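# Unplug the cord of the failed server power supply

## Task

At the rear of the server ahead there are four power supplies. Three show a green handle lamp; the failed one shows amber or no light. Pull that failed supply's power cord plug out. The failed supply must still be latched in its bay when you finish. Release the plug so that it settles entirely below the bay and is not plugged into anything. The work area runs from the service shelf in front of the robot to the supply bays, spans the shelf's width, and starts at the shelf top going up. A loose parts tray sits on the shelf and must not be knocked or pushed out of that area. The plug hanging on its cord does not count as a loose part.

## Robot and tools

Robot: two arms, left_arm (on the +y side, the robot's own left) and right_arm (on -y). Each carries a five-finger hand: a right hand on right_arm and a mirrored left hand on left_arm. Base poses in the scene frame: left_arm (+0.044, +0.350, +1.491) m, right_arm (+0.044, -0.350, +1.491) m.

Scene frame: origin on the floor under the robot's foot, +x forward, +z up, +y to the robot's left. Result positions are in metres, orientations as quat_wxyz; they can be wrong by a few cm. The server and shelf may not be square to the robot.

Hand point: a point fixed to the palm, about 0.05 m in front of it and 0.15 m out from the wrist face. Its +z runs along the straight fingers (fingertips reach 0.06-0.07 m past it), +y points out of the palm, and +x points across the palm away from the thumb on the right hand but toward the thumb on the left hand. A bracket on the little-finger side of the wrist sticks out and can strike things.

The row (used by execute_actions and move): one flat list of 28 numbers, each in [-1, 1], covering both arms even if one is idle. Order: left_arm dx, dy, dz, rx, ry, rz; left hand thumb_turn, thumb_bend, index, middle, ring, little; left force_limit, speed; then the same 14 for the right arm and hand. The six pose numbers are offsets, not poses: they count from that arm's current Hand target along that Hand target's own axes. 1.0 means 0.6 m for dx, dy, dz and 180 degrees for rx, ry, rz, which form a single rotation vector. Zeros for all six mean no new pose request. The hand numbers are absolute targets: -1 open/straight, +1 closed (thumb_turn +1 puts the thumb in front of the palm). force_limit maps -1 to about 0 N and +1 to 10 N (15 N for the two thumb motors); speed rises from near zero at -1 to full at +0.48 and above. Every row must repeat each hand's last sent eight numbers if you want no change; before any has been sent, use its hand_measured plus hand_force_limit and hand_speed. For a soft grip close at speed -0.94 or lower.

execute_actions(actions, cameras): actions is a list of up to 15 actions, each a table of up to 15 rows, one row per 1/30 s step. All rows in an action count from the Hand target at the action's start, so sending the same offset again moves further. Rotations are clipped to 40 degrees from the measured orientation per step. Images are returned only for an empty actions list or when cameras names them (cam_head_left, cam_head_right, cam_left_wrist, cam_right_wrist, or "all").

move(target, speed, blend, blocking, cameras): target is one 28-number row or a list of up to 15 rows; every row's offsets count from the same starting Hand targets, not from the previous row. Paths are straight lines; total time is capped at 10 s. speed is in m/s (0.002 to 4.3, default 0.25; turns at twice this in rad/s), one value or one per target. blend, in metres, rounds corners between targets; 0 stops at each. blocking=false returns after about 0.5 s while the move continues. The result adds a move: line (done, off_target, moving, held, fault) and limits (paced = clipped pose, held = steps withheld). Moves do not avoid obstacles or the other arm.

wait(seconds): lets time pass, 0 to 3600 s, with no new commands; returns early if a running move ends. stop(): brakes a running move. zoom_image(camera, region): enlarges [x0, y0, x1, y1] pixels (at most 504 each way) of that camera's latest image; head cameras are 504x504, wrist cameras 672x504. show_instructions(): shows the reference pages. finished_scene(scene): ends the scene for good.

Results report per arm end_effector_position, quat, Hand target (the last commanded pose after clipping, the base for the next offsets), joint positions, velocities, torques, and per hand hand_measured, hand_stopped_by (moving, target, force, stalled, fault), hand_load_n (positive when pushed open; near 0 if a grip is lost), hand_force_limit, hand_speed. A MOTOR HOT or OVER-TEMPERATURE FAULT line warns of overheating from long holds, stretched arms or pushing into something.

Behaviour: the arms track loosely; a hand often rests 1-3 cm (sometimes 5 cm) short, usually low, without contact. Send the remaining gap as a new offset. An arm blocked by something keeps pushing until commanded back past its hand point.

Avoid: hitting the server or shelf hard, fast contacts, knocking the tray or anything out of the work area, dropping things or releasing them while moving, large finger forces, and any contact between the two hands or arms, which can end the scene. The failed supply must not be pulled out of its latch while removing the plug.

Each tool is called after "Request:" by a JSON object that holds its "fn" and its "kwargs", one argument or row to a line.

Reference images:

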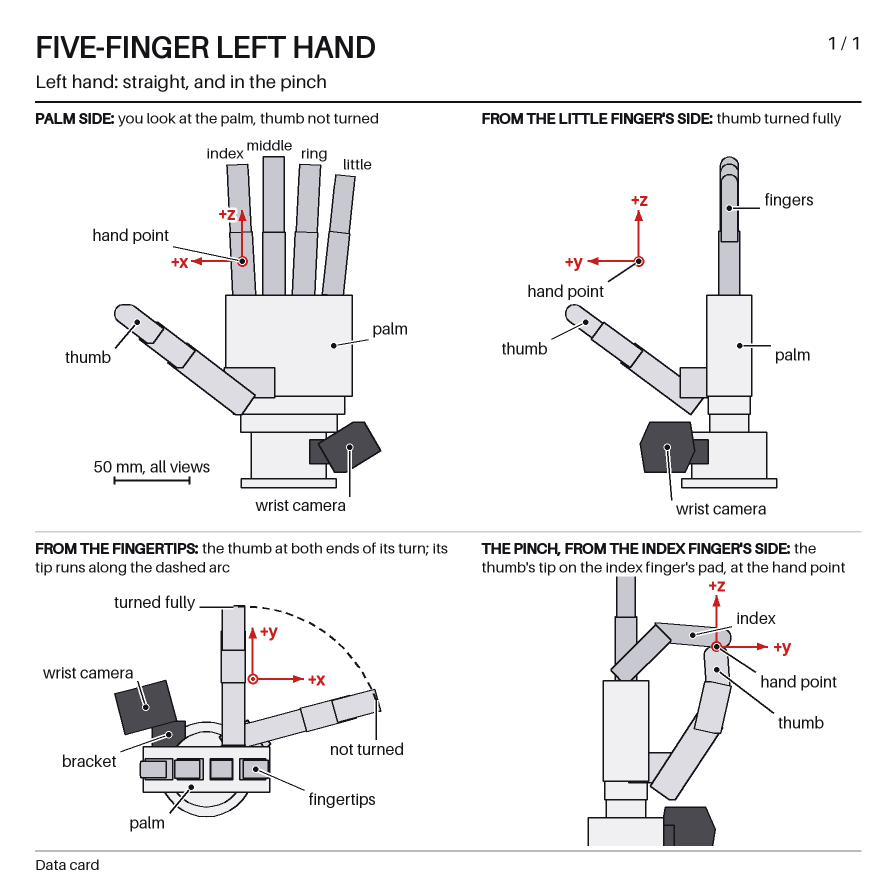

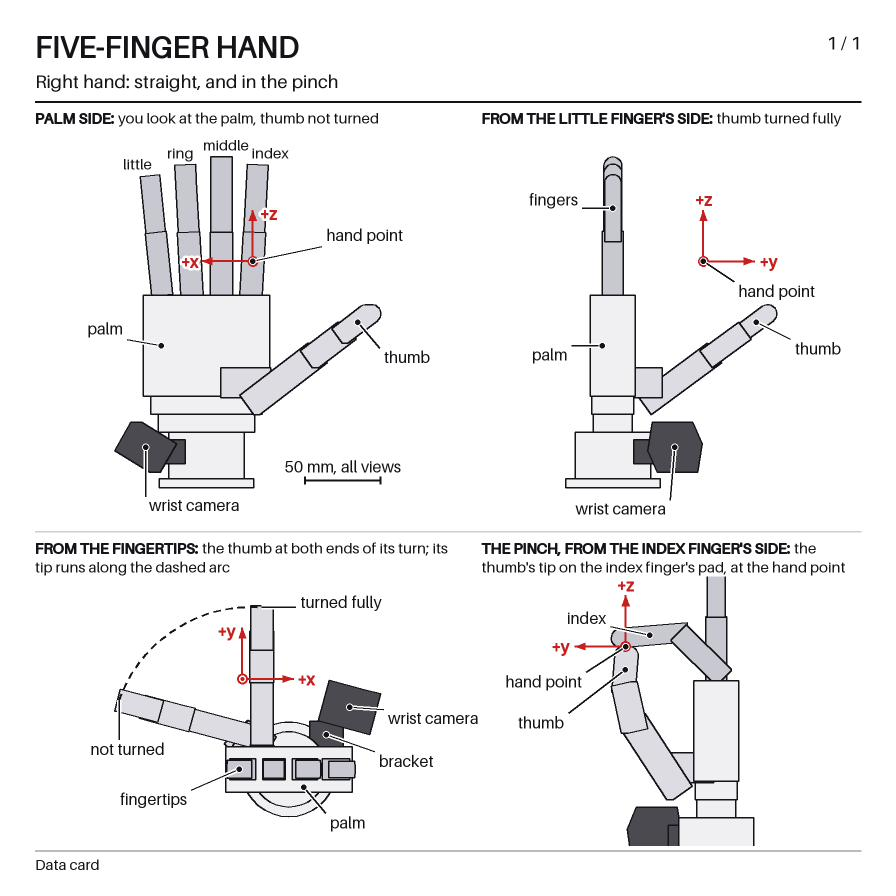

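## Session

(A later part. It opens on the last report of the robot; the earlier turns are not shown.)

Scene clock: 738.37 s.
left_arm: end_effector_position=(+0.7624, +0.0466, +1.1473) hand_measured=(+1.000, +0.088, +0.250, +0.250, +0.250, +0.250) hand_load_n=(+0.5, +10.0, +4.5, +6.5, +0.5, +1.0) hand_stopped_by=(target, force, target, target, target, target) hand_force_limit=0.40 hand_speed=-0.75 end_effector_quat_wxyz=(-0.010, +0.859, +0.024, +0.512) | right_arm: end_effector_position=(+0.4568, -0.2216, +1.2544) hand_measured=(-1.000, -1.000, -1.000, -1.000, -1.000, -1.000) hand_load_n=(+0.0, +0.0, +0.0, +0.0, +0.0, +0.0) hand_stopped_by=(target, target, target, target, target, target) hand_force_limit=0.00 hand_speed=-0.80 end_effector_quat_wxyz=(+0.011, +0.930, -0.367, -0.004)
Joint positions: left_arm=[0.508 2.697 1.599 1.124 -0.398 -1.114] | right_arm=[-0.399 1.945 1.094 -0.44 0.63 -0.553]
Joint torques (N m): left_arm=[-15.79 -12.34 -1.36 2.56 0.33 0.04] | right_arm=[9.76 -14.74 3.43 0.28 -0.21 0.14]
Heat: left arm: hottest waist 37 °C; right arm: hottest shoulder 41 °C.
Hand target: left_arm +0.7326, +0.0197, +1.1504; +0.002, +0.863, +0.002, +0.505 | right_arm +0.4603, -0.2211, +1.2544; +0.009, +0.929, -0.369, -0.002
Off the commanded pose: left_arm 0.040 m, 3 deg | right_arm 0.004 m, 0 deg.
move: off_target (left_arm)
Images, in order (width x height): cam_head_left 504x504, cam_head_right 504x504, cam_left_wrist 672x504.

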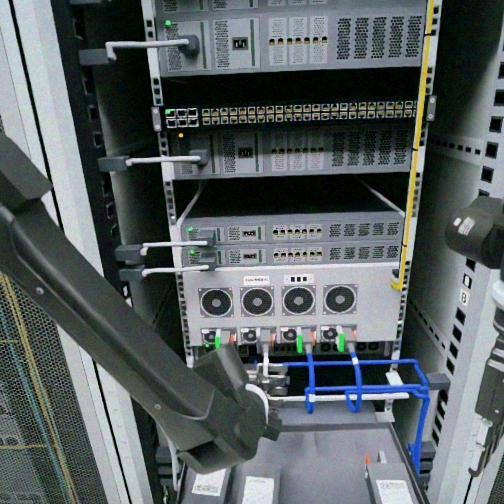

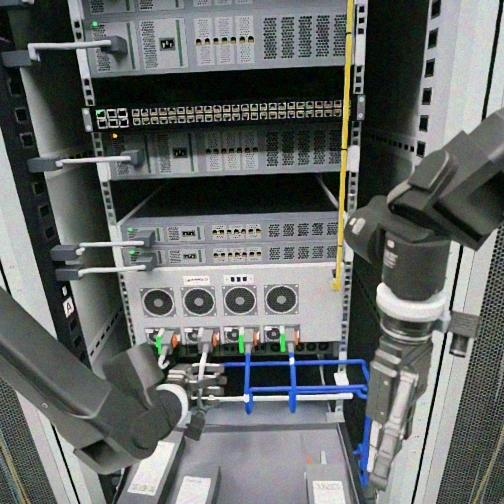

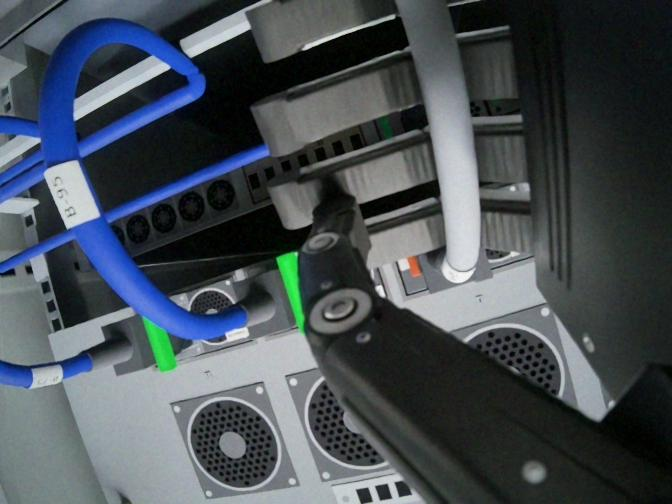

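Request:
{"fn": "move", "kwargs": {
  "target": [-0.041,0,-0.0725,0,0,0,1,0.7,0.25,0.25,0.25,0.25,0.4,-0.75,0,0,0,0,0,0,-1,-1,-1,-1,-1,-1,0,-0.8],
  "speed": 0.05,
  "cameras": ["cam_left_wrist", "cam_head_right", "cam_head_left"]
}}

Request:
{"fn": "zoom_image", "kwargs": {
  "camera": "cam_head_left",
  "region": [190, 310, 310, 430]
}}

Request:
{"fn": "zoom_image", "kwargs": {
  "camera": "cam_head_right",
  "region": [150, 320, 250, 420]
}}

Scene clock: 747.07 s.
left_arm: end_effector_position=(+0.7575, +0.0508, +1.1523) hand_measured=(+1.000, +0.088, +0.250, +0.250, +0.250, +0.250) hand_load_n=(+1.0, +8.5, +6.0, +6.5, +0.0, +3.0) hand_stopped_by=(target, force, target, target, target, target) hand_force_limit=0.40 hand_speed=-0.75 end_effector_quat_wxyz=(-0.022, +0.852, +0.019, +0.523) | right_arm: end_effector_position=(+0.4568, -0.2216, +1.2544) hand_measured=(-1.000, -1.000, -1.000, -1.000, -1.000, -1.000) hand_load_n=(+0.0, +0.0, +0.0, +0.0, +0.0, +0.0) hand_stopped_by=(target, target, target, target, target, target) hand_force_limit=0.00 hand_speed=-0.80 end_effector_quat_wxyz=(+0.011, +0.930, -0.367, -0.004)
Joint positions: left_arm=[0.508 2.697 1.579 1.177 -0.399 -1.081] | right_arm=[-0.399 1.945 1.094 -0.44 0.63 -0.553]
Joint torques (N m): left_arm=[-16.5 -11.22 -6.76 4.45 0.04 -0.31] | right_arm=[9.88 -14.15 3.45 0.36 -0.17 0.18]
Heat: left arm: hottest waist 37 °C; right arm: hottest shoulder 41 °C.
Hand target: left_arm +0.6826, +0.0197, +1.1503; +0.002, +0.863, +0.002, +0.505 | right_arm +0.4603, -0.2211, +1.2544; +0.009, +0.929, -0.369, -0.002
Off the commanded pose: left_arm 0.081 m, 4 deg | right_arm 0.004 m, 0 deg.
move: off_target (left_arm)
Images, in order (width x height): cam_head_left 504x504, cam_head_right 504x504, cam_left_wrist 672x504.

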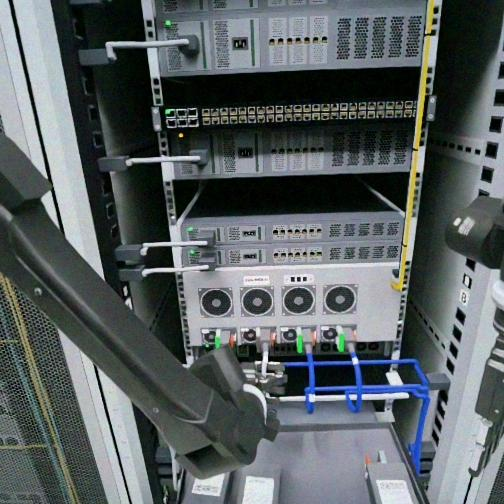

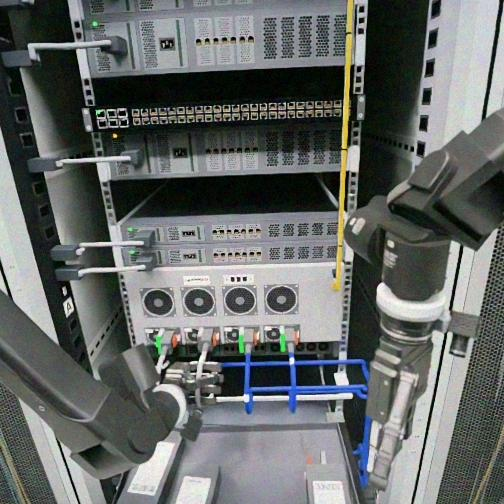

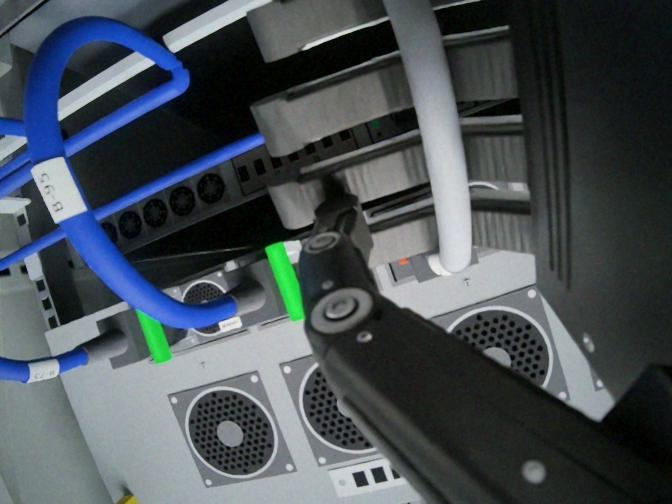

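Scaled by 4.200 from the camera's image (finer frame: 720x720).

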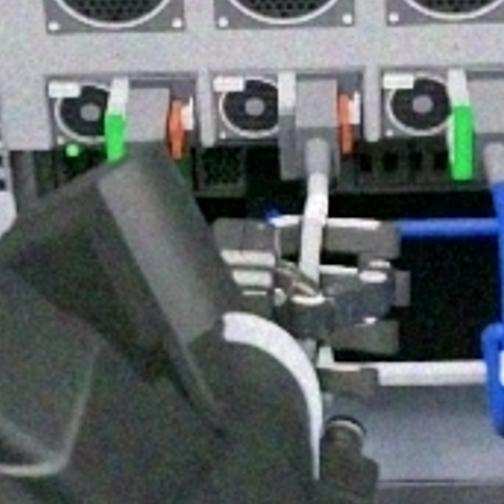

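Scaled by 5.040 from the camera's image (finer frame: 720x720).

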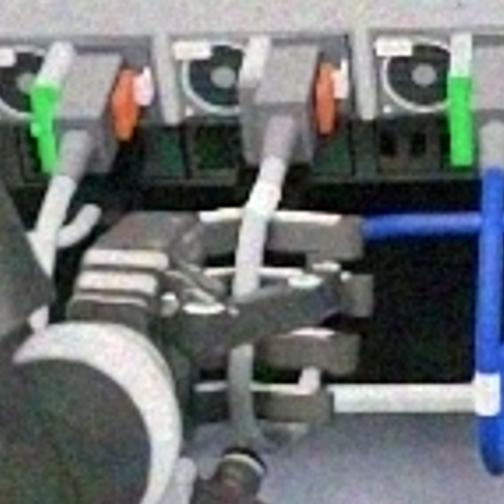

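Request:
{"fn": "move", "kwargs": {
  "target": [-0.0245,0,-0.0436,0,0,0,1,0.7,0.25,0.25,0.25,0.25,0.4,-0.75,0,0,0,0,0,0,-1,-1,-1,-1,-1,-1,0,-0.8],
  "speed": 0.05,
  "cameras": ["cam_left_wrist", "cam_head_right"]
}}

Request:
{"fn": "zoom_image", "kwargs": {
  "camera": "cam_head_right",
  "region": [150, 320, 250, 420]
}}

Scene clock: 755.20 s.
left_arm: end_effector_position=(+0.7552, +0.0521, +1.1541) hand_measured=(+1.000, +0.088, +0.250, +0.250, +0.250, +0.250) hand_load_n=(+1.0, +7.5, +6.5, +6.5, +0.0, +5.5) hand_stopped_by=(target, force, target, target, target, target) hand_force_limit=0.40 hand_speed=-0.75 end_effector_quat_wxyz=(-0.027, +0.848, +0.017, +0.528) | right_arm: end_effector_position=(+0.4568, -0.2216, +1.2544) hand_measured=(-1.000, -1.000, -1.000, -1.000, -1.000, -1.000) hand_load_n=(+0.0, +0.0, +0.0, +0.0, +0.5, +0.0) hand_stopped_by=(target, target, target, target, target, target) hand_force_limit=0.00 hand_speed=-0.80 end_effector_quat_wxyz=(+0.011, +0.930, -0.367, -0.004)
Joint positions: left_arm=[0.508 2.7 1.572 1.203 -0.398 -1.065] | right_arm=[-0.399 1.945 1.094 -0.44 0.63 -0.553]
Joint torques (N m): left_arm=[-16.97 -10.17 -9.29 5.6 -0.19 -0.42] | right_arm=[9.7 -13.74 3.23 0.42 -0.22 0.2]
Heat: left arm: hottest waist 37 °C; right arm: hottest shoulder 41 °C.
Hand target: left_arm +0.6528, +0.0197, +1.1504; +0.002, +0.863, +0.003, +0.505 | right_arm +0.4603, -0.2211, +1.2544; +0.009, +0.929, -0.369, -0.002
Off the commanded pose: left_arm 0.108 m, 5 deg | right_arm 0.004 m, 0 deg.
move: off_target (left_arm)
Images, in order (width x height): cam_head_right 504x504, cam_left_wrist 672x504.

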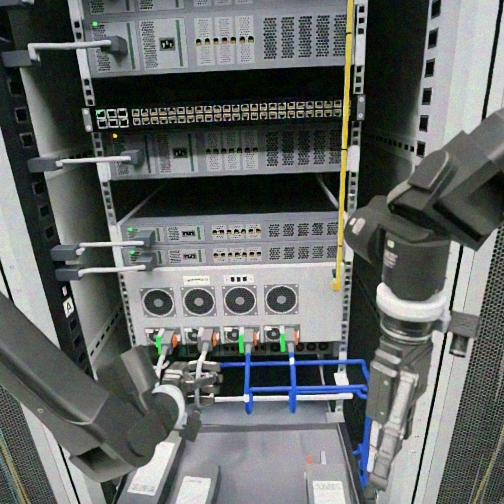

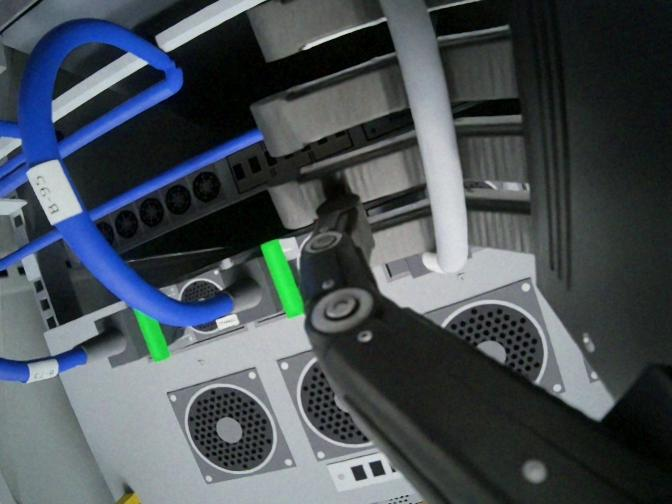

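Scaled by 5.040 from the camera's image (finer frame: 720x720).

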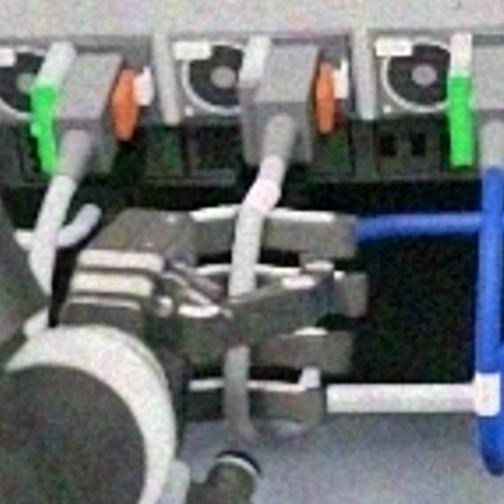

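Request:
{"fn": "move", "kwargs": {
  "target": [-0.0327,0.01,-0.058,0,0,0,1,0.7,0.25,0.25,0.25,0.25,0.4,-0.75,0,0,0,0,0,0,-1,-1,-1,-1,-1,-1,0,-0.8],
  "speed": 0.05,
  "cameras": ["cam_left_wrist", "cam_head_right"]
}}

Request:
{"fn": "zoom_image", "kwargs": {
  "camera": "cam_head_right",
  "region": [150, 320, 250, 420]
}}

Scene clock: 764.47 s.
left_arm: end_effector_position=(+0.7512, +0.0527, +1.1538) hand_measured=(+1.000, +0.088, +0.248, +0.250, +0.250, +0.250) hand_load_n=(+1.0, +7.5, +9.0, +6.5, +0.0, +7.5) hand_stopped_by=(target, force, target, target, target, target) hand_force_limit=0.40 hand_speed=-0.75 end_effector_quat_wxyz=(-0.033, +0.844, +0.017, +0.536) | right_arm: end_effector_position=(+0.4568, -0.2216, +1.2544) hand_measured=(-1.000, -1.000, -1.000, -1.000, -1.000, -1.000) hand_load_n=(+0.0, +0.0, +0.0, +0.0, +0.0, +0.0) hand_stopped_by=(target, target, target, target, target, target) hand_force_limit=0.00 hand_speed=-0.80 end_effector_quat_wxyz=(+0.011, +0.930, -0.367, -0.004)
Joint positions: left_arm=[0.508 2.713 1.572 1.238 -0.399 -1.052] | right_arm=[-0.399 1.945 1.094 -0.44 0.63 -0.553]
Joint torques (N m): left_arm=[-18.02 -8.59 -11.79 6.6 -0.68 -0.6] | right_arm=[9.88 -14.62 3.36 0.21 -0.16 0.15]
Heat: left arm: hottest waist 37 °C; right arm: hottest shoulder 41 °C.
Hand target: left_arm +0.6128, +0.0136, +1.1503; +0.002, +0.863, +0.002, +0.505 | right_arm +0.4603, -0.2211, +1.2544; +0.009, +0.929, -0.369, -0.002
Off the commanded pose: left_arm 0.144 m, 6 deg | right_arm 0.004 m, 0 deg.
move: off_target (left_arm)
Images, in order (width x height): cam_head_right 504x504, cam_left_wrist 672x504.

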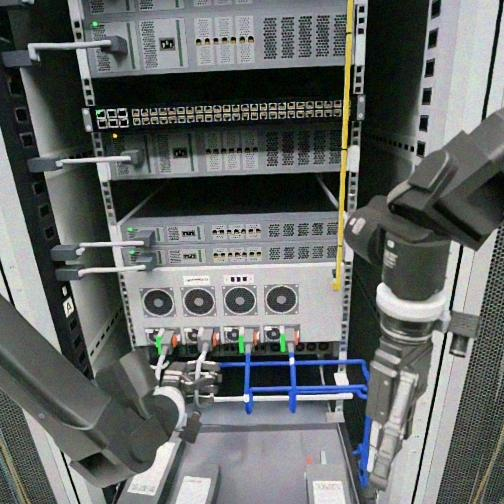

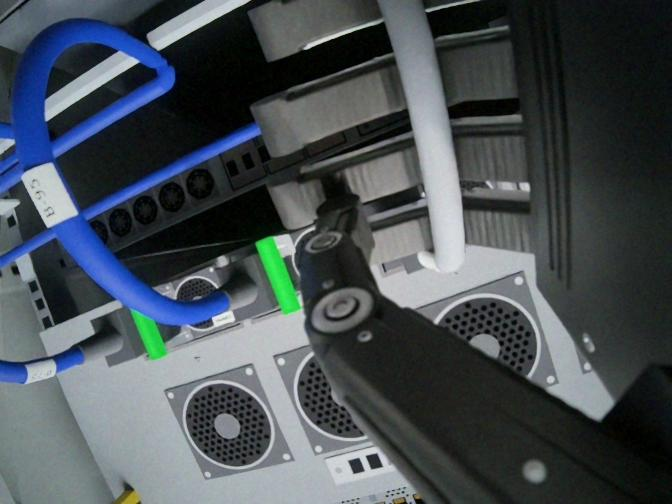

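Scaled by 5.040 from the camera's image (finer frame: 720x720).

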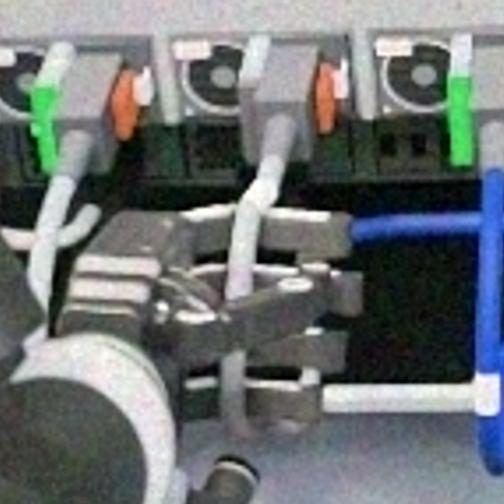

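Request:
{"fn": "move", "kwargs": {
  "target": [0.125,0,0.19,0,0,0,1,0.7,0.25,0.25,0.25,0.25,0.4,-0.75,0,0,0,0,0,0,-1,-1,-1,-1,-1,-1,0,-0.8],
  "speed": 0.08
}}

Request:
{"fn": "move", "kwargs": {
  "target": [0,0,0,0,0,0,1,-0.4,-0.2,-0.2,-0.2,-0.2,0.4,-0.3,0,0,0,0,0,0,-1,-1,-1,-1,-1,-1,0,-0.8],
  "speed": 0.08,
  "cameras": ["cam_left_wrist", "cam_head_right"]
}}

Scene clock: 796.30 s.
left_arm: end_effector_position=(+0.7614, +0.0494, +1.1493) hand_measured=(+1.000, +0.088, +0.248, +0.250, +0.250, +0.250) hand_load_n=(+1.0, +7.5, +4.5, +6.5, +0.0, +1.0) hand_stopped_by=(target, force, target, target, target, target) hand_force_limit=0.40 hand_speed=-0.75 end_effector_quat_wxyz=(-0.018, +0.860, +0.023, +0.509) | right_arm: end_effector_position=(+0.4568, -0.2216, +1.2544) hand_measured=(-1.000, -1.000, -1.000, -1.000, -1.000, -1.000) hand_load_n=(+0.0, +0.0, +0.0, +0.0, +0.0, +0.0) hand_stopped_by=(target, target, target, target, target, target) hand_force_limit=0.00 hand_speed=-0.80 end_effector_quat_wxyz=(+0.011, +0.930, -0.367, -0.004)
Joint positions: left_arm=[0.505 2.689 1.586 1.129 -0.415 -1.104] | right_arm=[-0.399 1.945 1.094 -0.44 0.63 -0.553]
Joint torques (N m): left_arm=[-16.91 -13.04 1.29 0.91 0.45 -0.09] | right_arm=[9.88 -13.68 3.47 0.32 -0.18 0.17]
Heat: left arm: hottest waist 37 °C; right arm: hottest shoulder 41 °C.
Hand target: left_arm +0.7489, +0.0138, +1.1599; +0.002, +0.863, +0.002, +0.505 | right_arm +0.4603, -0.2211, +1.2544; +0.009, +0.929, -0.369, -0.002
Off the commanded pose: left_arm 0.039 m, 3 deg | right_arm 0.004 m, 0 deg.
move: off_target (left_arm)

Scene clock: 797.07 s.
left_arm: end_effector_position=(+0.7607, +0.0426, +1.1529) hand_measured=(+1.000, -0.400, -0.200, -0.200, -0.200, -0.200) hand_load_n=(+0.0, +0.0, +0.5, +0.0, +0.0, +0.0) hand_stopped_by=(target, target, target, target, target, target) hand_force_limit=0.40 hand_speed=-0.30 end_effector_quat_wxyz=(-0.014, +0.860, +0.020, +0.509) | right_arm: end_effector_position=(+0.4568, -0.2216, +1.2544) hand_measured=(-1.000, -1.000, -1.000, -1.000, -1.000, -1.000) hand_load_n=(+0.0, -0.5, +0.0, +0.0, +0.0, +0.0) hand_stopped_by=(target, target, target, target, target, target) hand_force_limit=0.00 hand_speed=-0.80 end_effector_quat_wxyz=(+0.011, +0.930, -0.367, -0.004)
Joint positions: left_arm=[0.495 2.687 1.586 1.123 -0.418 -1.104] | right_arm=[-0.399 1.945 1.094 -0.44 0.63 -0.553]
Joint torques (N m): left_arm=[-16.03 -12.69 1.43 1.11 0.57 -0.07] | right_arm=[9.88 -14.21 3.23 0.21 -0.15 0.09]
Heat: left arm: hottest waist 37 °C; right arm: hottest shoulder 41 °C.
Hand target: left_arm +0.7490, +0.0138, +1.1600; +0.002, +0.863, +0.002, +0.505 | right_arm +0.4603, -0.2211, +1.2544; +0.009, +0.929, -0.369, -0.002
Off the commanded pose: left_arm 0.032 m, 3 deg | right_arm 0.004 m, 0 deg.
move: done
Images, in order (width x height): cam_head_right 504x504, cam_left_wrist 672x504.

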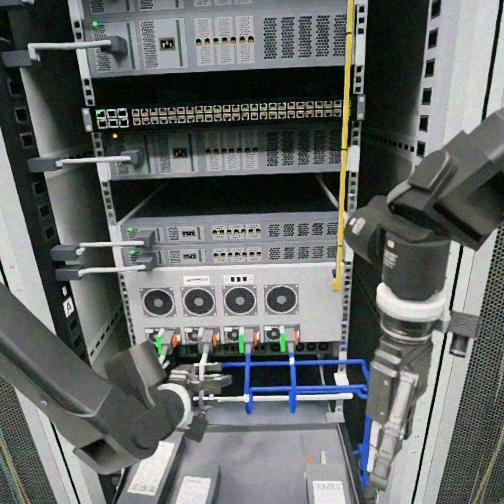

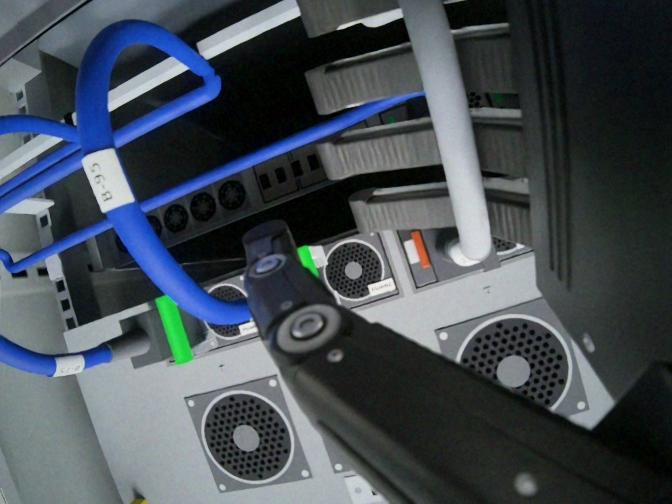

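Request:
{"fn": "move", "kwargs": {
  "target": [0.053,0,0.077,0,0,0,1,-0.4,-0.2,-0.2,-0.2,-0.2,0.4,-0.3,0,0,0,0,0,0,-1,-1,-1,-1,-1,-1,0,-0.8],
  "speed": 0.06,
  "cameras": ["cam_left_wrist", "cam_head_right","cam_head_left"]
}}

Request:
{"fn": "zoom_image", "kwargs": {
  "camera": "cam_left_wrist",
  "region": [250, 100, 600, 400]
}}

Request:
{"fn": "zoom_image", "kwargs": {
  "camera": "cam_head_right",
  "region": [150, 320, 250, 420]
}}

Scene clock: 804.67 s.
left_arm: end_effector_position=(+0.7770, +0.0297, +1.1388) hand_measured=(+1.000, -0.400, -0.200, -0.200, -0.200, -0.200) hand_load_n=(+0.0, +0.0, +0.0, +0.0, +0.0, +0.0) hand_stopped_by=(target, target, target, target, target, target) hand_force_limit=0.40 hand_speed=-0.30 end_effector_quat_wxyz=(-0.007, +0.877, -0.002, +0.481) | right_arm: end_effector_position=(+0.4568, -0.2216, +1.2544) hand_measured=(-1.000, -1.000, -1.000, -1.000, -1.000, -1.000) hand_load_n=(+0.0, +0.0, +0.0, +0.0, +0.0, +0.0) hand_stopped_by=(target, target, target, target, target, target) hand_force_limit=0.00 hand_speed=-0.80 end_effector_quat_wxyz=(+0.011, +0.930, -0.367, -0.004)
Joint positions: left_arm=[0.495 2.689 1.657 0.973 -0.415 -1.104] | right_arm=[-0.399 1.945 1.094 -0.44 0.63 -0.553]
Joint torques (N m): left_arm=[-15.68 -13.51 6.74 1.46 0.7 -0.08] | right_arm=[9.99 -13.74 3.22 0.39 -0.18 0.17]
Heat: left arm: hottest waist 37 °C; right arm: hottest shoulder 41 °C.
Hand target: left_arm +0.8046, +0.0137, +1.1650; +0.002, +0.863, +0.002, +0.505 | right_arm +0.4603, -0.2211, +1.2544; +0.009, +0.929, -0.369, -0.002
Off the commanded pose: left_arm 0.041 m, 3 deg | right_arm 0.004 m, 0 deg.
move: off_target (left_arm)
Images, in order (width x height): cam_head_left 504x504, cam_head_right 504x504, cam_left_wrist 672x504.

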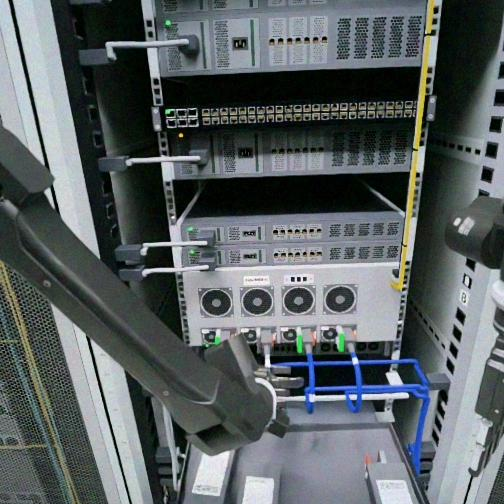

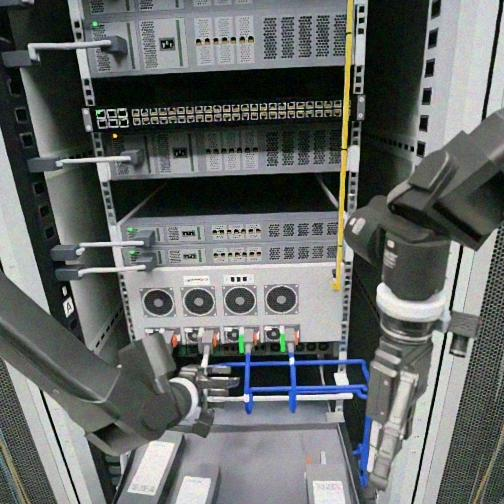

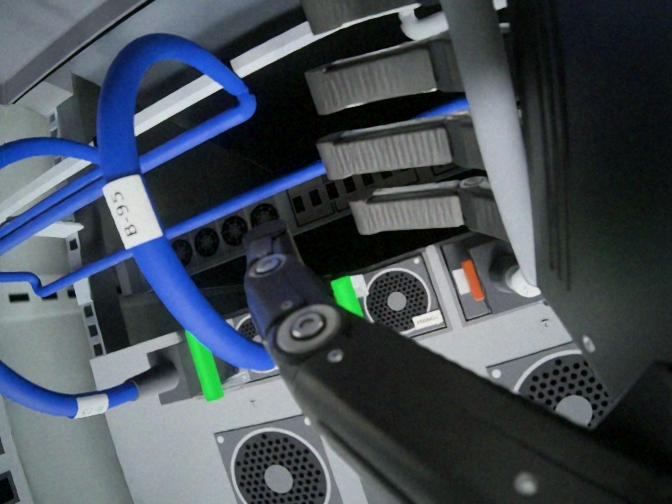

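Scaled by 1.440 from the camera's image (finer frame: 960x720).

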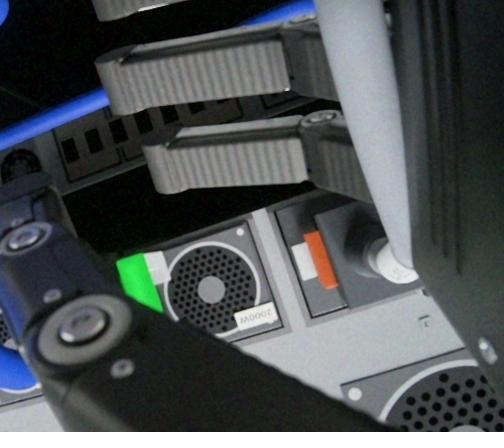

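Scaled by 5.040 from the camera's image (finer frame: 720x720).

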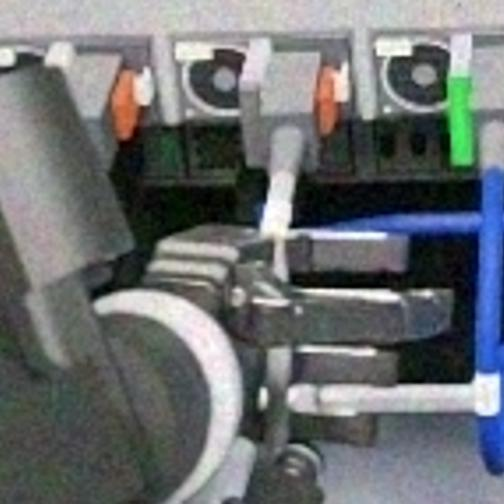

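Request:
{"fn": "move", "kwargs": {
  "target": [0.036,-0.03,-0.020,0,0,0,1,-0.4,-0.2,-0.2,-0.2,-0.2,0.4,-0.3,0,0,0,0,0,0,-1,-1,-1,-1,-1,-1,0,-0.8],
  "speed": 0.06,
  "cameras": ["cam_left_wrist"]
}}

Scene clock: 810.00 s.
left_arm: end_effector_position=(+0.7851, +0.0377, +1.1532) hand_measured=(+1.000, -0.400, -0.200, -0.200, -0.200, -0.200) hand_load_n=(-0.5, +0.0, +0.0, +0.0, +0.0, +0.0) hand_stopped_by=(target, target, target, target, target, target) hand_force_limit=0.40 hand_speed=-0.30 end_effector_quat_wxyz=(-0.007, +0.874, +0.000, +0.485) | right_arm: end_effector_position=(+0.4568, -0.2216, +1.2544) hand_measured=(-1.000, -1.000, -1.000, -1.000, -1.000, -1.000) hand_load_n=(+0.0, +0.0, +0.0, +0.5, +0.0, +0.0) hand_stopped_by=(target, target, target, target, target, target) hand_force_limit=0.00 hand_speed=-0.80 end_effector_quat_wxyz=(+0.011, +0.930, -0.367, -0.004)
Joint positions: left_arm=[0.495 2.653 1.634 0.97 -0.413 -1.104] | right_arm=[-0.399 1.945 1.094 -0.44 0.63 -0.553]
Joint torques (N m): left_arm=[-15.56 -15.68 2.67 1.81 0.73 -0.07] | right_arm=[9.88 -14.21 3.41 0.47 -0.17 0.16]
Heat: left arm: hottest waist 37 °C; right arm: hottest shoulder 41 °C.
Hand target: left_arm +0.8048, +0.0319, +1.1897; +0.003, +0.863, +0.002, +0.505 | right_arm +0.4603, -0.2211, +1.2544; +0.009, +0.929, -0.369, -0.002
Off the commanded pose: left_arm 0.042 m, 3 deg | right_arm 0.004 m, 0 deg.
move: off_target (left_arm)

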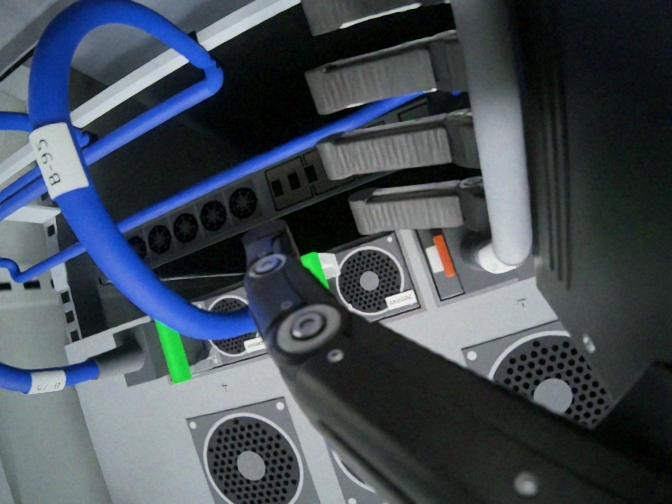

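Request:
{"fn": "move", "kwargs": {
  "target": [0,0,0,0,0,0,1,0.9,-0.2,-0.2,-0.2,-0.2,0.3,-0.7,0,0,0,0,0,0,-1,-1,-1,-1,-1,-1,0,-0.8],
  "speed": 0.06,
  "cameras": ["cam_left_wrist","cam_head_right"]
}}

Request:
{"fn": "zoom_image", "kwargs": {
  "camera": "cam_left_wrist",
  "region": [250, 100, 600, 400]
}}

Request:
{"fn": "zoom_image", "kwargs": {
  "camera": "cam_head_right",
  "region": [150, 320, 250, 420]
}}

Scene clock: 817.87 s.
left_arm: end_effector_position=(+0.7851, +0.0377, +1.1532) hand_measured=(+1.000, +0.858, -0.200, -0.200, -0.200, -0.200) hand_load_n=(+1.5, +10.5, +0.5, +0.5, +0.0, +0.0) hand_stopped_by=(target, force, target, target, target, target) hand_force_limit=0.30 hand_speed=-0.70 end_effector_quat_wxyz=(-0.007, +0.874, +0.000, +0.485) | right_arm: end_effector_position=(+0.4568, -0.2216, +1.2544) hand_measured=(-1.000, -1.000, -1.000, -1.000, -1.000, -1.000) hand_load_n=(+0.0, +0.0, +0.0, +0.0, +0.0, +0.0) hand_stopped_by=(target, target, target, target, target, target) hand_force_limit=0.00 hand_speed=-0.80 end_effector_quat_wxyz=(+0.011, +0.930, -0.367, -0.004)
Joint positions: left_arm=[0.495 2.653 1.634 0.97 -0.413 -1.104] | right_arm=[-0.399 1.945 1.094 -0.44 0.63 -0.553]
Joint torques (N m): left_arm=[-15.74 -16.38 2.63 1.76 0.72 -0.06] | right_arm=[9.99 -14.51 3.23 0.44 -0.14 0.18]
Heat: left arm: hottest waist 37 °C; right arm: hottest shoulder 41 °C.
Hand target: left_arm +0.8048, +0.0319, +1.1897; +0.003, +0.863, +0.002, +0.505 | right_arm +0.4603, -0.2211, +1.2544; +0.009, +0.929, -0.369, -0.002
Off the commanded pose: left_arm 0.042 m, 3 deg | right_arm 0.004 m, 0 deg.
move: done
Images, in order (width x height): cam_head_right 504x504, cam_left_wrist 672x504.

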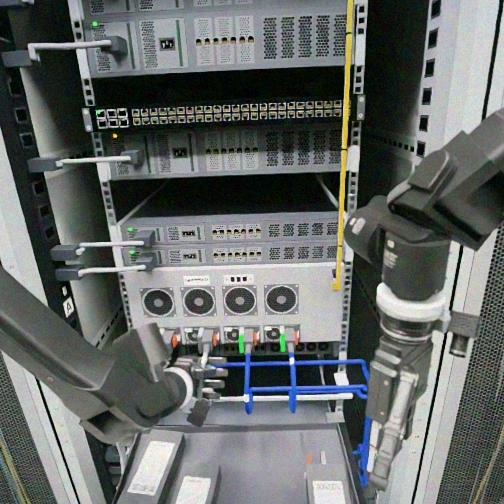

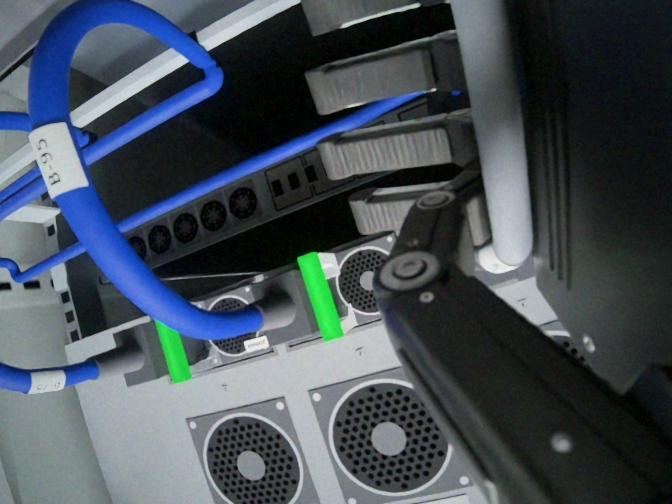

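Scaled by 1.440 from the camera's image (finer frame: 960x720).

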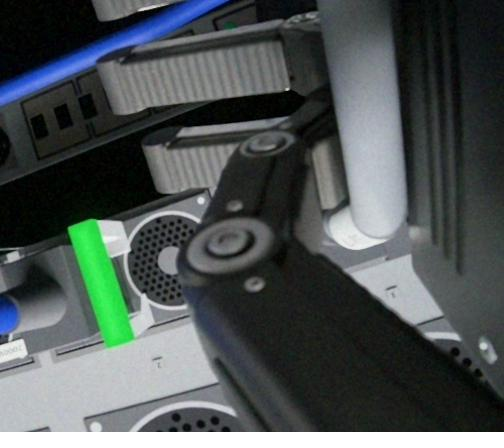

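Scaled by 5.040 from the camera's image (finer frame: 720x720).

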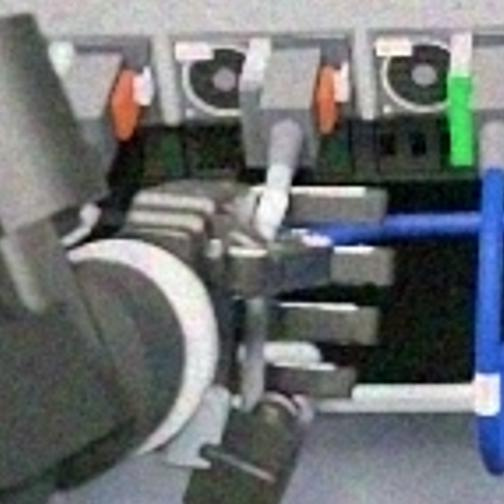

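Request:
{"fn": "move", "kwargs": {
  "target": [0,0,0,0,0,0,1,-0.4,-0.1,-0.1,-0.1,-0.1,0.3,-0.3,0,0,0,0,0,0,-1,-1,-1,-1,-1,-1,0,-0.8],
  "speed": 0.06
}}

Request:
{"fn": "move", "kwargs": {
  "target": [-0.062,0,-0.070,0,0,0,1,-0.4,-0.1,-0.1,-0.1,-0.1,0.3,-0.7,0,0,0,0,0,0,-1,-1,-1,-1,-1,-1,0,-0.8],
  "speed": 0.06,
  "cameras": ["cam_left_wrist","cam_head_right"]
}}

Request:
{"fn": "zoom_image", "kwargs": {
  "camera": "cam_left_wrist",
  "region": [250, 100, 600, 400]
}}

Scene clock: 830.33 s.
left_arm: end_effector_position=(+0.7853, +0.0379, +1.1534) hand_measured=(+1.000, -0.400, -0.100, -0.100, -0.100, -0.100) hand_load_n=(+0.0, +0.0, +0.5, +0.0, +0.0, +0.0) hand_stopped_by=(target, target, target, target, target, target) hand_force_limit=0.30 hand_speed=-0.30 end_effector_quat_wxyz=(-0.007, +0.874, +0.000, +0.485) | right_arm: end_effector_position=(+0.4568, -0.2216, +1.2544) hand_measured=(-1.000, -1.000, -1.000, -1.000, -1.000, -1.000) hand_load_n=(+0.0, +0.0, +0.0, +0.0, +0.0, +0.0) hand_stopped_by=(target, target, target, target, target, target) hand_force_limit=0.00 hand_speed=-0.80 end_effector_quat_wxyz=(+0.011, +0.930, -0.367, -0.004)
Joint positions: left_arm=[0.495 2.652 1.634 0.97 -0.413 -1.104] | right_arm=[-0.399 1.945 1.094 -0.44 0.63 -0.553]
Joint torques (N m): left_arm=[-15.38 -16.38 2.66 1.62 0.73 -0.08] | right_arm=[10.11 -14.39 3.36 0.34 -0.14 0.17]
Heat: left arm: hottest shoulder 38 °C; right arm: hottest shoulder 41 °C.
Hand target: left_arm +0.8048, +0.0320, +1.1897; +0.002, +0.863, +0.002, +0.505 | right_arm +0.4603, -0.2211, +1.2544; +0.009, +0.929, -0.369, -0.002
Off the commanded pose: left_arm 0.042 m, 3 deg | right_arm 0.004 m, 0 deg.
move: done

Scene clock: 831.63 s.
left_arm: end_effector_position=(+0.7570, +0.0443, +1.1570) hand_measured=(+1.000, -0.400, -0.100, -0.100, -0.100, -0.100) hand_load_n=(+0.0, +0.0, +1.5, +0.0, +0.0, +1.0) hand_stopped_by=(target, target, target, target, target, target) hand_force_limit=0.30 hand_speed=-0.70 end_effector_quat_wxyz=(-0.009, +0.870, +0.006, +0.493) | right_arm: end_effector_position=(+0.4568, -0.2216, +1.2544) hand_measured=(-1.000, -1.000, -1.000, -1.000, -1.000, -1.000) hand_load_n=(+0.0, +0.0, +0.0, +0.0, +0.0, +0.0) hand_stopped_by=(target, target, target, target, target, target) hand_force_limit=0.00 hand_speed=-0.80 end_effector_quat_wxyz=(+0.011, +0.930, -0.367, -0.004)
Joint positions: left_arm=[0.495 2.644 1.542 1.076 -0.413 -1.104] | right_arm=[-0.399 1.945 1.094 -0.44 0.63 -0.553]
Joint torques (N m): left_arm=[-15.27 -14.1 -0.29 3.03 0.68 -0.06] | right_arm=[9.47 -14.68 3.37 0.23 -0.14 0.12]
Heat: left arm: hottest shoulder 38 °C; right arm: hottest shoulder 41 °C.
Hand target: left_arm +0.7500, +0.0318, +1.1779; +0.002, +0.863, +0.002, +0.505 | right_arm +0.4603, -0.2211, +1.2544; +0.009, +0.929, -0.369, -0.002
Off the commanded pose: left_arm 0.025 m, 2 deg | right_arm 0.004 m, 0 deg.
move: off_target (left_arm)
Images, in order (width x height): cam_head_right 504x504, cam_left_wrist 672x504.

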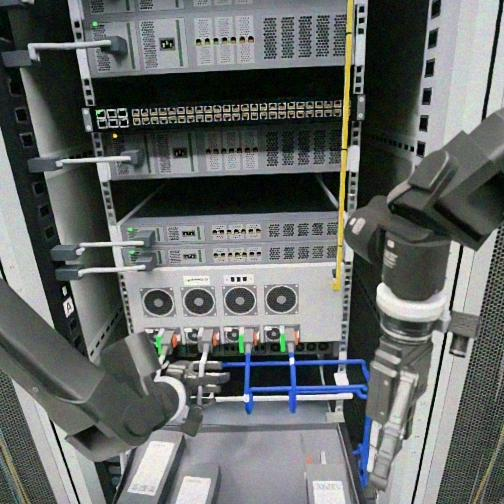

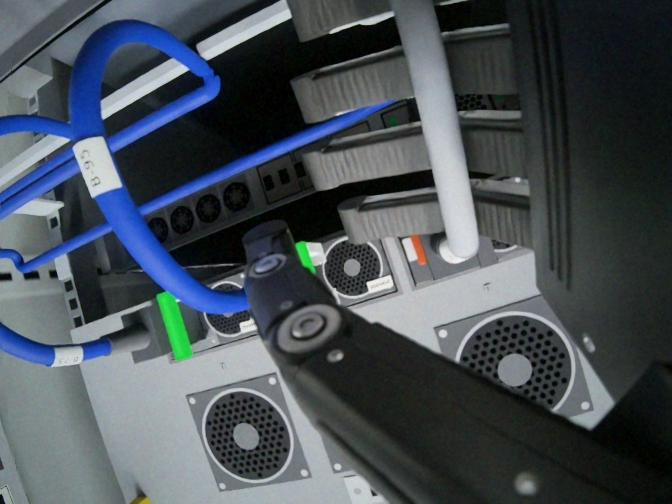

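Scaled by 1.440 from the camera's image (finer frame: 960x720).

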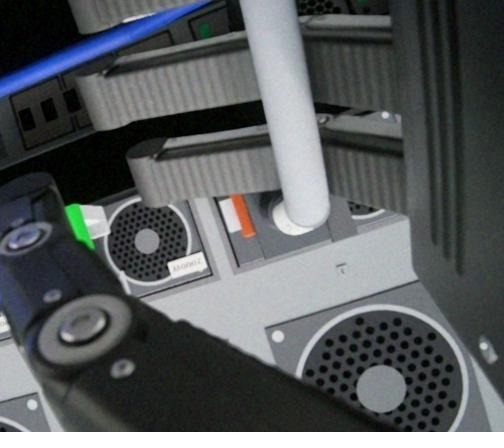

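Request:
{"fn": "move", "kwargs": {
  "target": [0,0,0,0,0,0,1,0.8,-0.1,-0.1,-0.1,-0.1,0.4,-0.7,0,0,0,0,0,0,-1,-1,-1,-1,-1,-1,0,-0.8],
  "speed": 0.06,
  "cameras": ["cam_left_wrist","cam_head_right"]
}}

Request:
{"fn": "zoom_image", "kwargs": {
  "camera": "cam_left_wrist",
  "region": [250, 100, 600, 400]
}}

Request:
{"fn": "zoom_image", "kwargs": {
  "camera": "cam_head_right",
  "region": [150, 320, 250, 420]
}}

Scene clock: 839.70 s.
left_arm: end_effector_position=(+0.7574, +0.0449, +1.1574) hand_measured=(+1.000, +0.602, -0.100, -0.100, -0.100, -0.100) hand_load_n=(+0.0, +11.5, +2.5, +0.5, +0.0, +2.0) hand_stopped_by=(target, force, target, target, target, target) hand_force_limit=0.40 hand_speed=-0.70 end_effector_quat_wxyz=(-0.009, +0.869, +0.007, +0.494) | right_arm: end_effector_position=(+0.4568, -0.2216, +1.2544) hand_measured=(-1.000, -1.000, -1.000, -1.000, -1.000, -1.000) hand_load_n=(+0.0, +0.0, +0.0, +0.0, +0.0, +0.0) hand_stopped_by=(target, target, target, target, target, target) hand_force_limit=0.00 hand_speed=-0.80 end_effector_quat_wxyz=(+0.011, +0.930, -0.367, -0.004)
Joint positions: left_arm=[0.495 2.644 1.542 1.078 -0.413 -1.104] | right_arm=[-0.399 1.945 1.094 -0.44 0.63 -0.553]
Joint torques (N m): left_arm=[-15.44 -14.04 -0.32 2.88 0.69 -0.08] | right_arm=[9.05 -14.56 3.37 0.38 -0.19 0.21]
Heat: left arm: hottest shoulder 38 °C; right arm: hottest shoulder 41 °C.
Hand target: left_arm +0.7500, +0.0319, +1.1779; +0.002, +0.863, +0.002, +0.505 | right_arm +0.4603, -0.2211, +1.2544; +0.009, +0.929, -0.369, -0.002
Off the commanded pose: left_arm 0.025 m, 2 deg | right_arm 0.004 m, 0 deg.
move: done
Images, in order (width x height): cam_head_right 504x504, cam_left_wrist 672x504.

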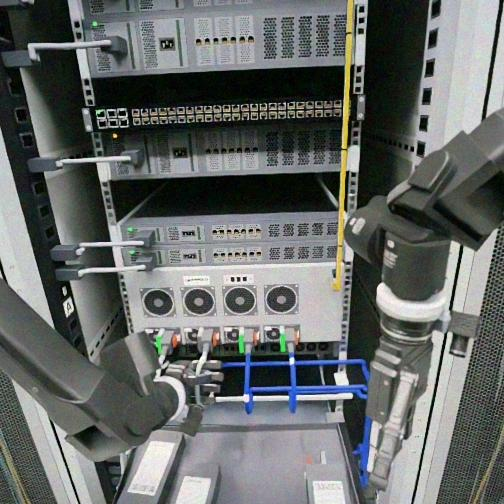

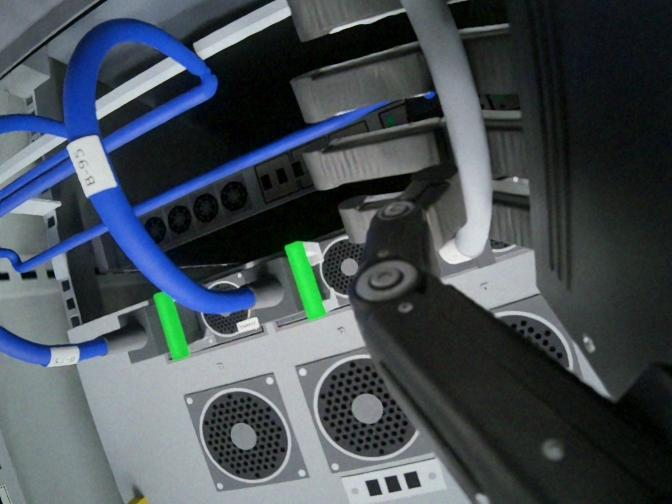

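Scaled by 1.440 from the camera's image (finer frame: 960x720).

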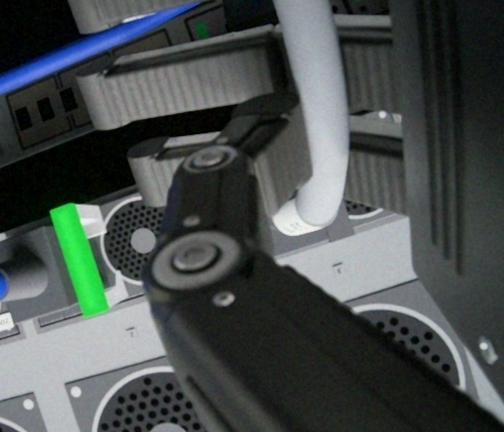

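Scaled by 5.040 from the camera's image (finer frame: 720x720).

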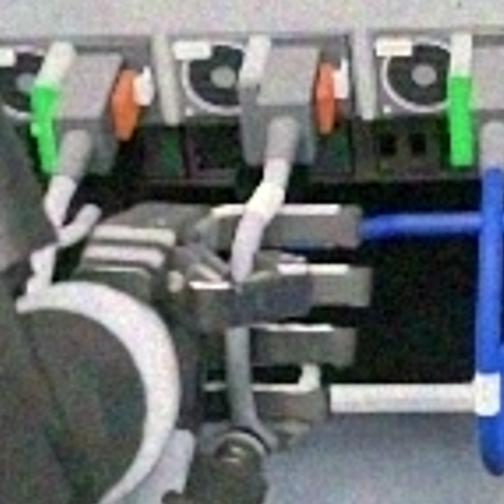

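Request:
{"fn": "move", "kwargs": {
  "target": [0,0,0,0,0,0,1,0.8,0.6,0.6,0.6,0.6,0.4,-0.7,0,0,0,0,0,0,-1,-1,-1,-1,-1,-1,0,-0.8],
  "speed": 0.06,
  "cameras": ["cam_left_wrist"]
}}

Request:
{"fn": "zoom_image", "kwargs": {
  "camera": "cam_left_wrist",
  "region": [250, 100, 600, 400]
}}

Scene clock: 845.17 s.
left_arm: end_effector_position=(+0.7615, +0.0508, +1.1554) hand_measured=(+1.000, +0.600, +0.172, +0.308, +0.600, +0.310) hand_load_n=(+1.0, +19.0, +2.5, +6.0, +2.5, +5.5) hand_stopped_by=(target, force, force, force, target, force) hand_force_limit=0.40 hand_speed=-0.70 end_effector_quat_wxyz=(-0.012, +0.868, +0.003, +0.497) | right_arm: end_effector_position=(+0.4568, -0.2216, +1.2544) hand_measured=(-1.000, -1.000, -1.000, -1.000, -1.000, -1.000) hand_load_n=(+0.0, +0.0, +0.0, +0.0, +0.5, +0.0) hand_stopped_by=(target, target, target, target, target, target) hand_force_limit=0.00 hand_speed=-0.80 end_effector_quat_wxyz=(+0.011, +0.930, -0.367, -0.004)
Joint positions: left_arm=[0.506 2.643 1.548 1.078 -0.401 -1.092] | right_arm=[-0.399 1.945 1.094 -0.44 0.63 -0.553]
Joint torques (N m): left_arm=[-16.21 -14.04 -0.65 2.89 0.22 -0.2] | right_arm=[9.76 -13.8 3.47 0.46 -0.17 0.14]
Heat: left arm: hottest shoulder 38 °C; right arm: hottest shoulder 41 °C.
Hand target: left_arm +0.7500, +0.0320, +1.1778; +0.002, +0.863, +0.002, +0.505 | right_arm +0.4603, -0.2211, +1.2544; +0.009, +0.929, -0.369, -0.002
Off the commanded pose: left_arm 0.032 m, 2 deg | right_arm 0.004 m, 0 deg.
move: done

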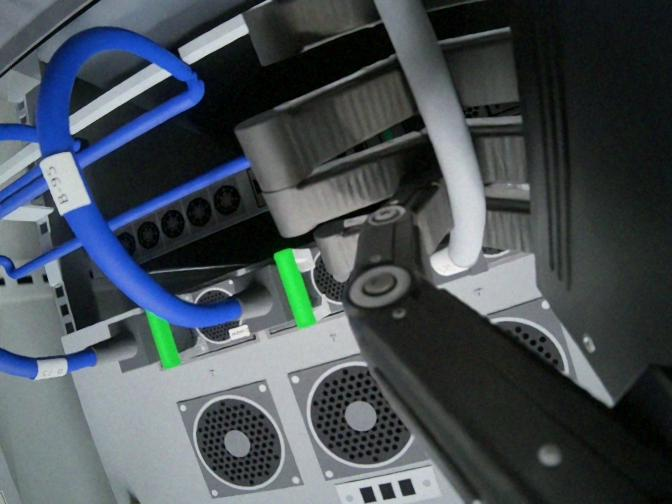

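Scaled by 1.440 from the camera's image (finer frame: 960x720).

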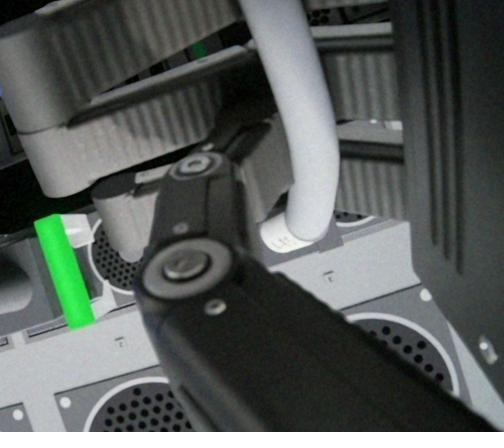

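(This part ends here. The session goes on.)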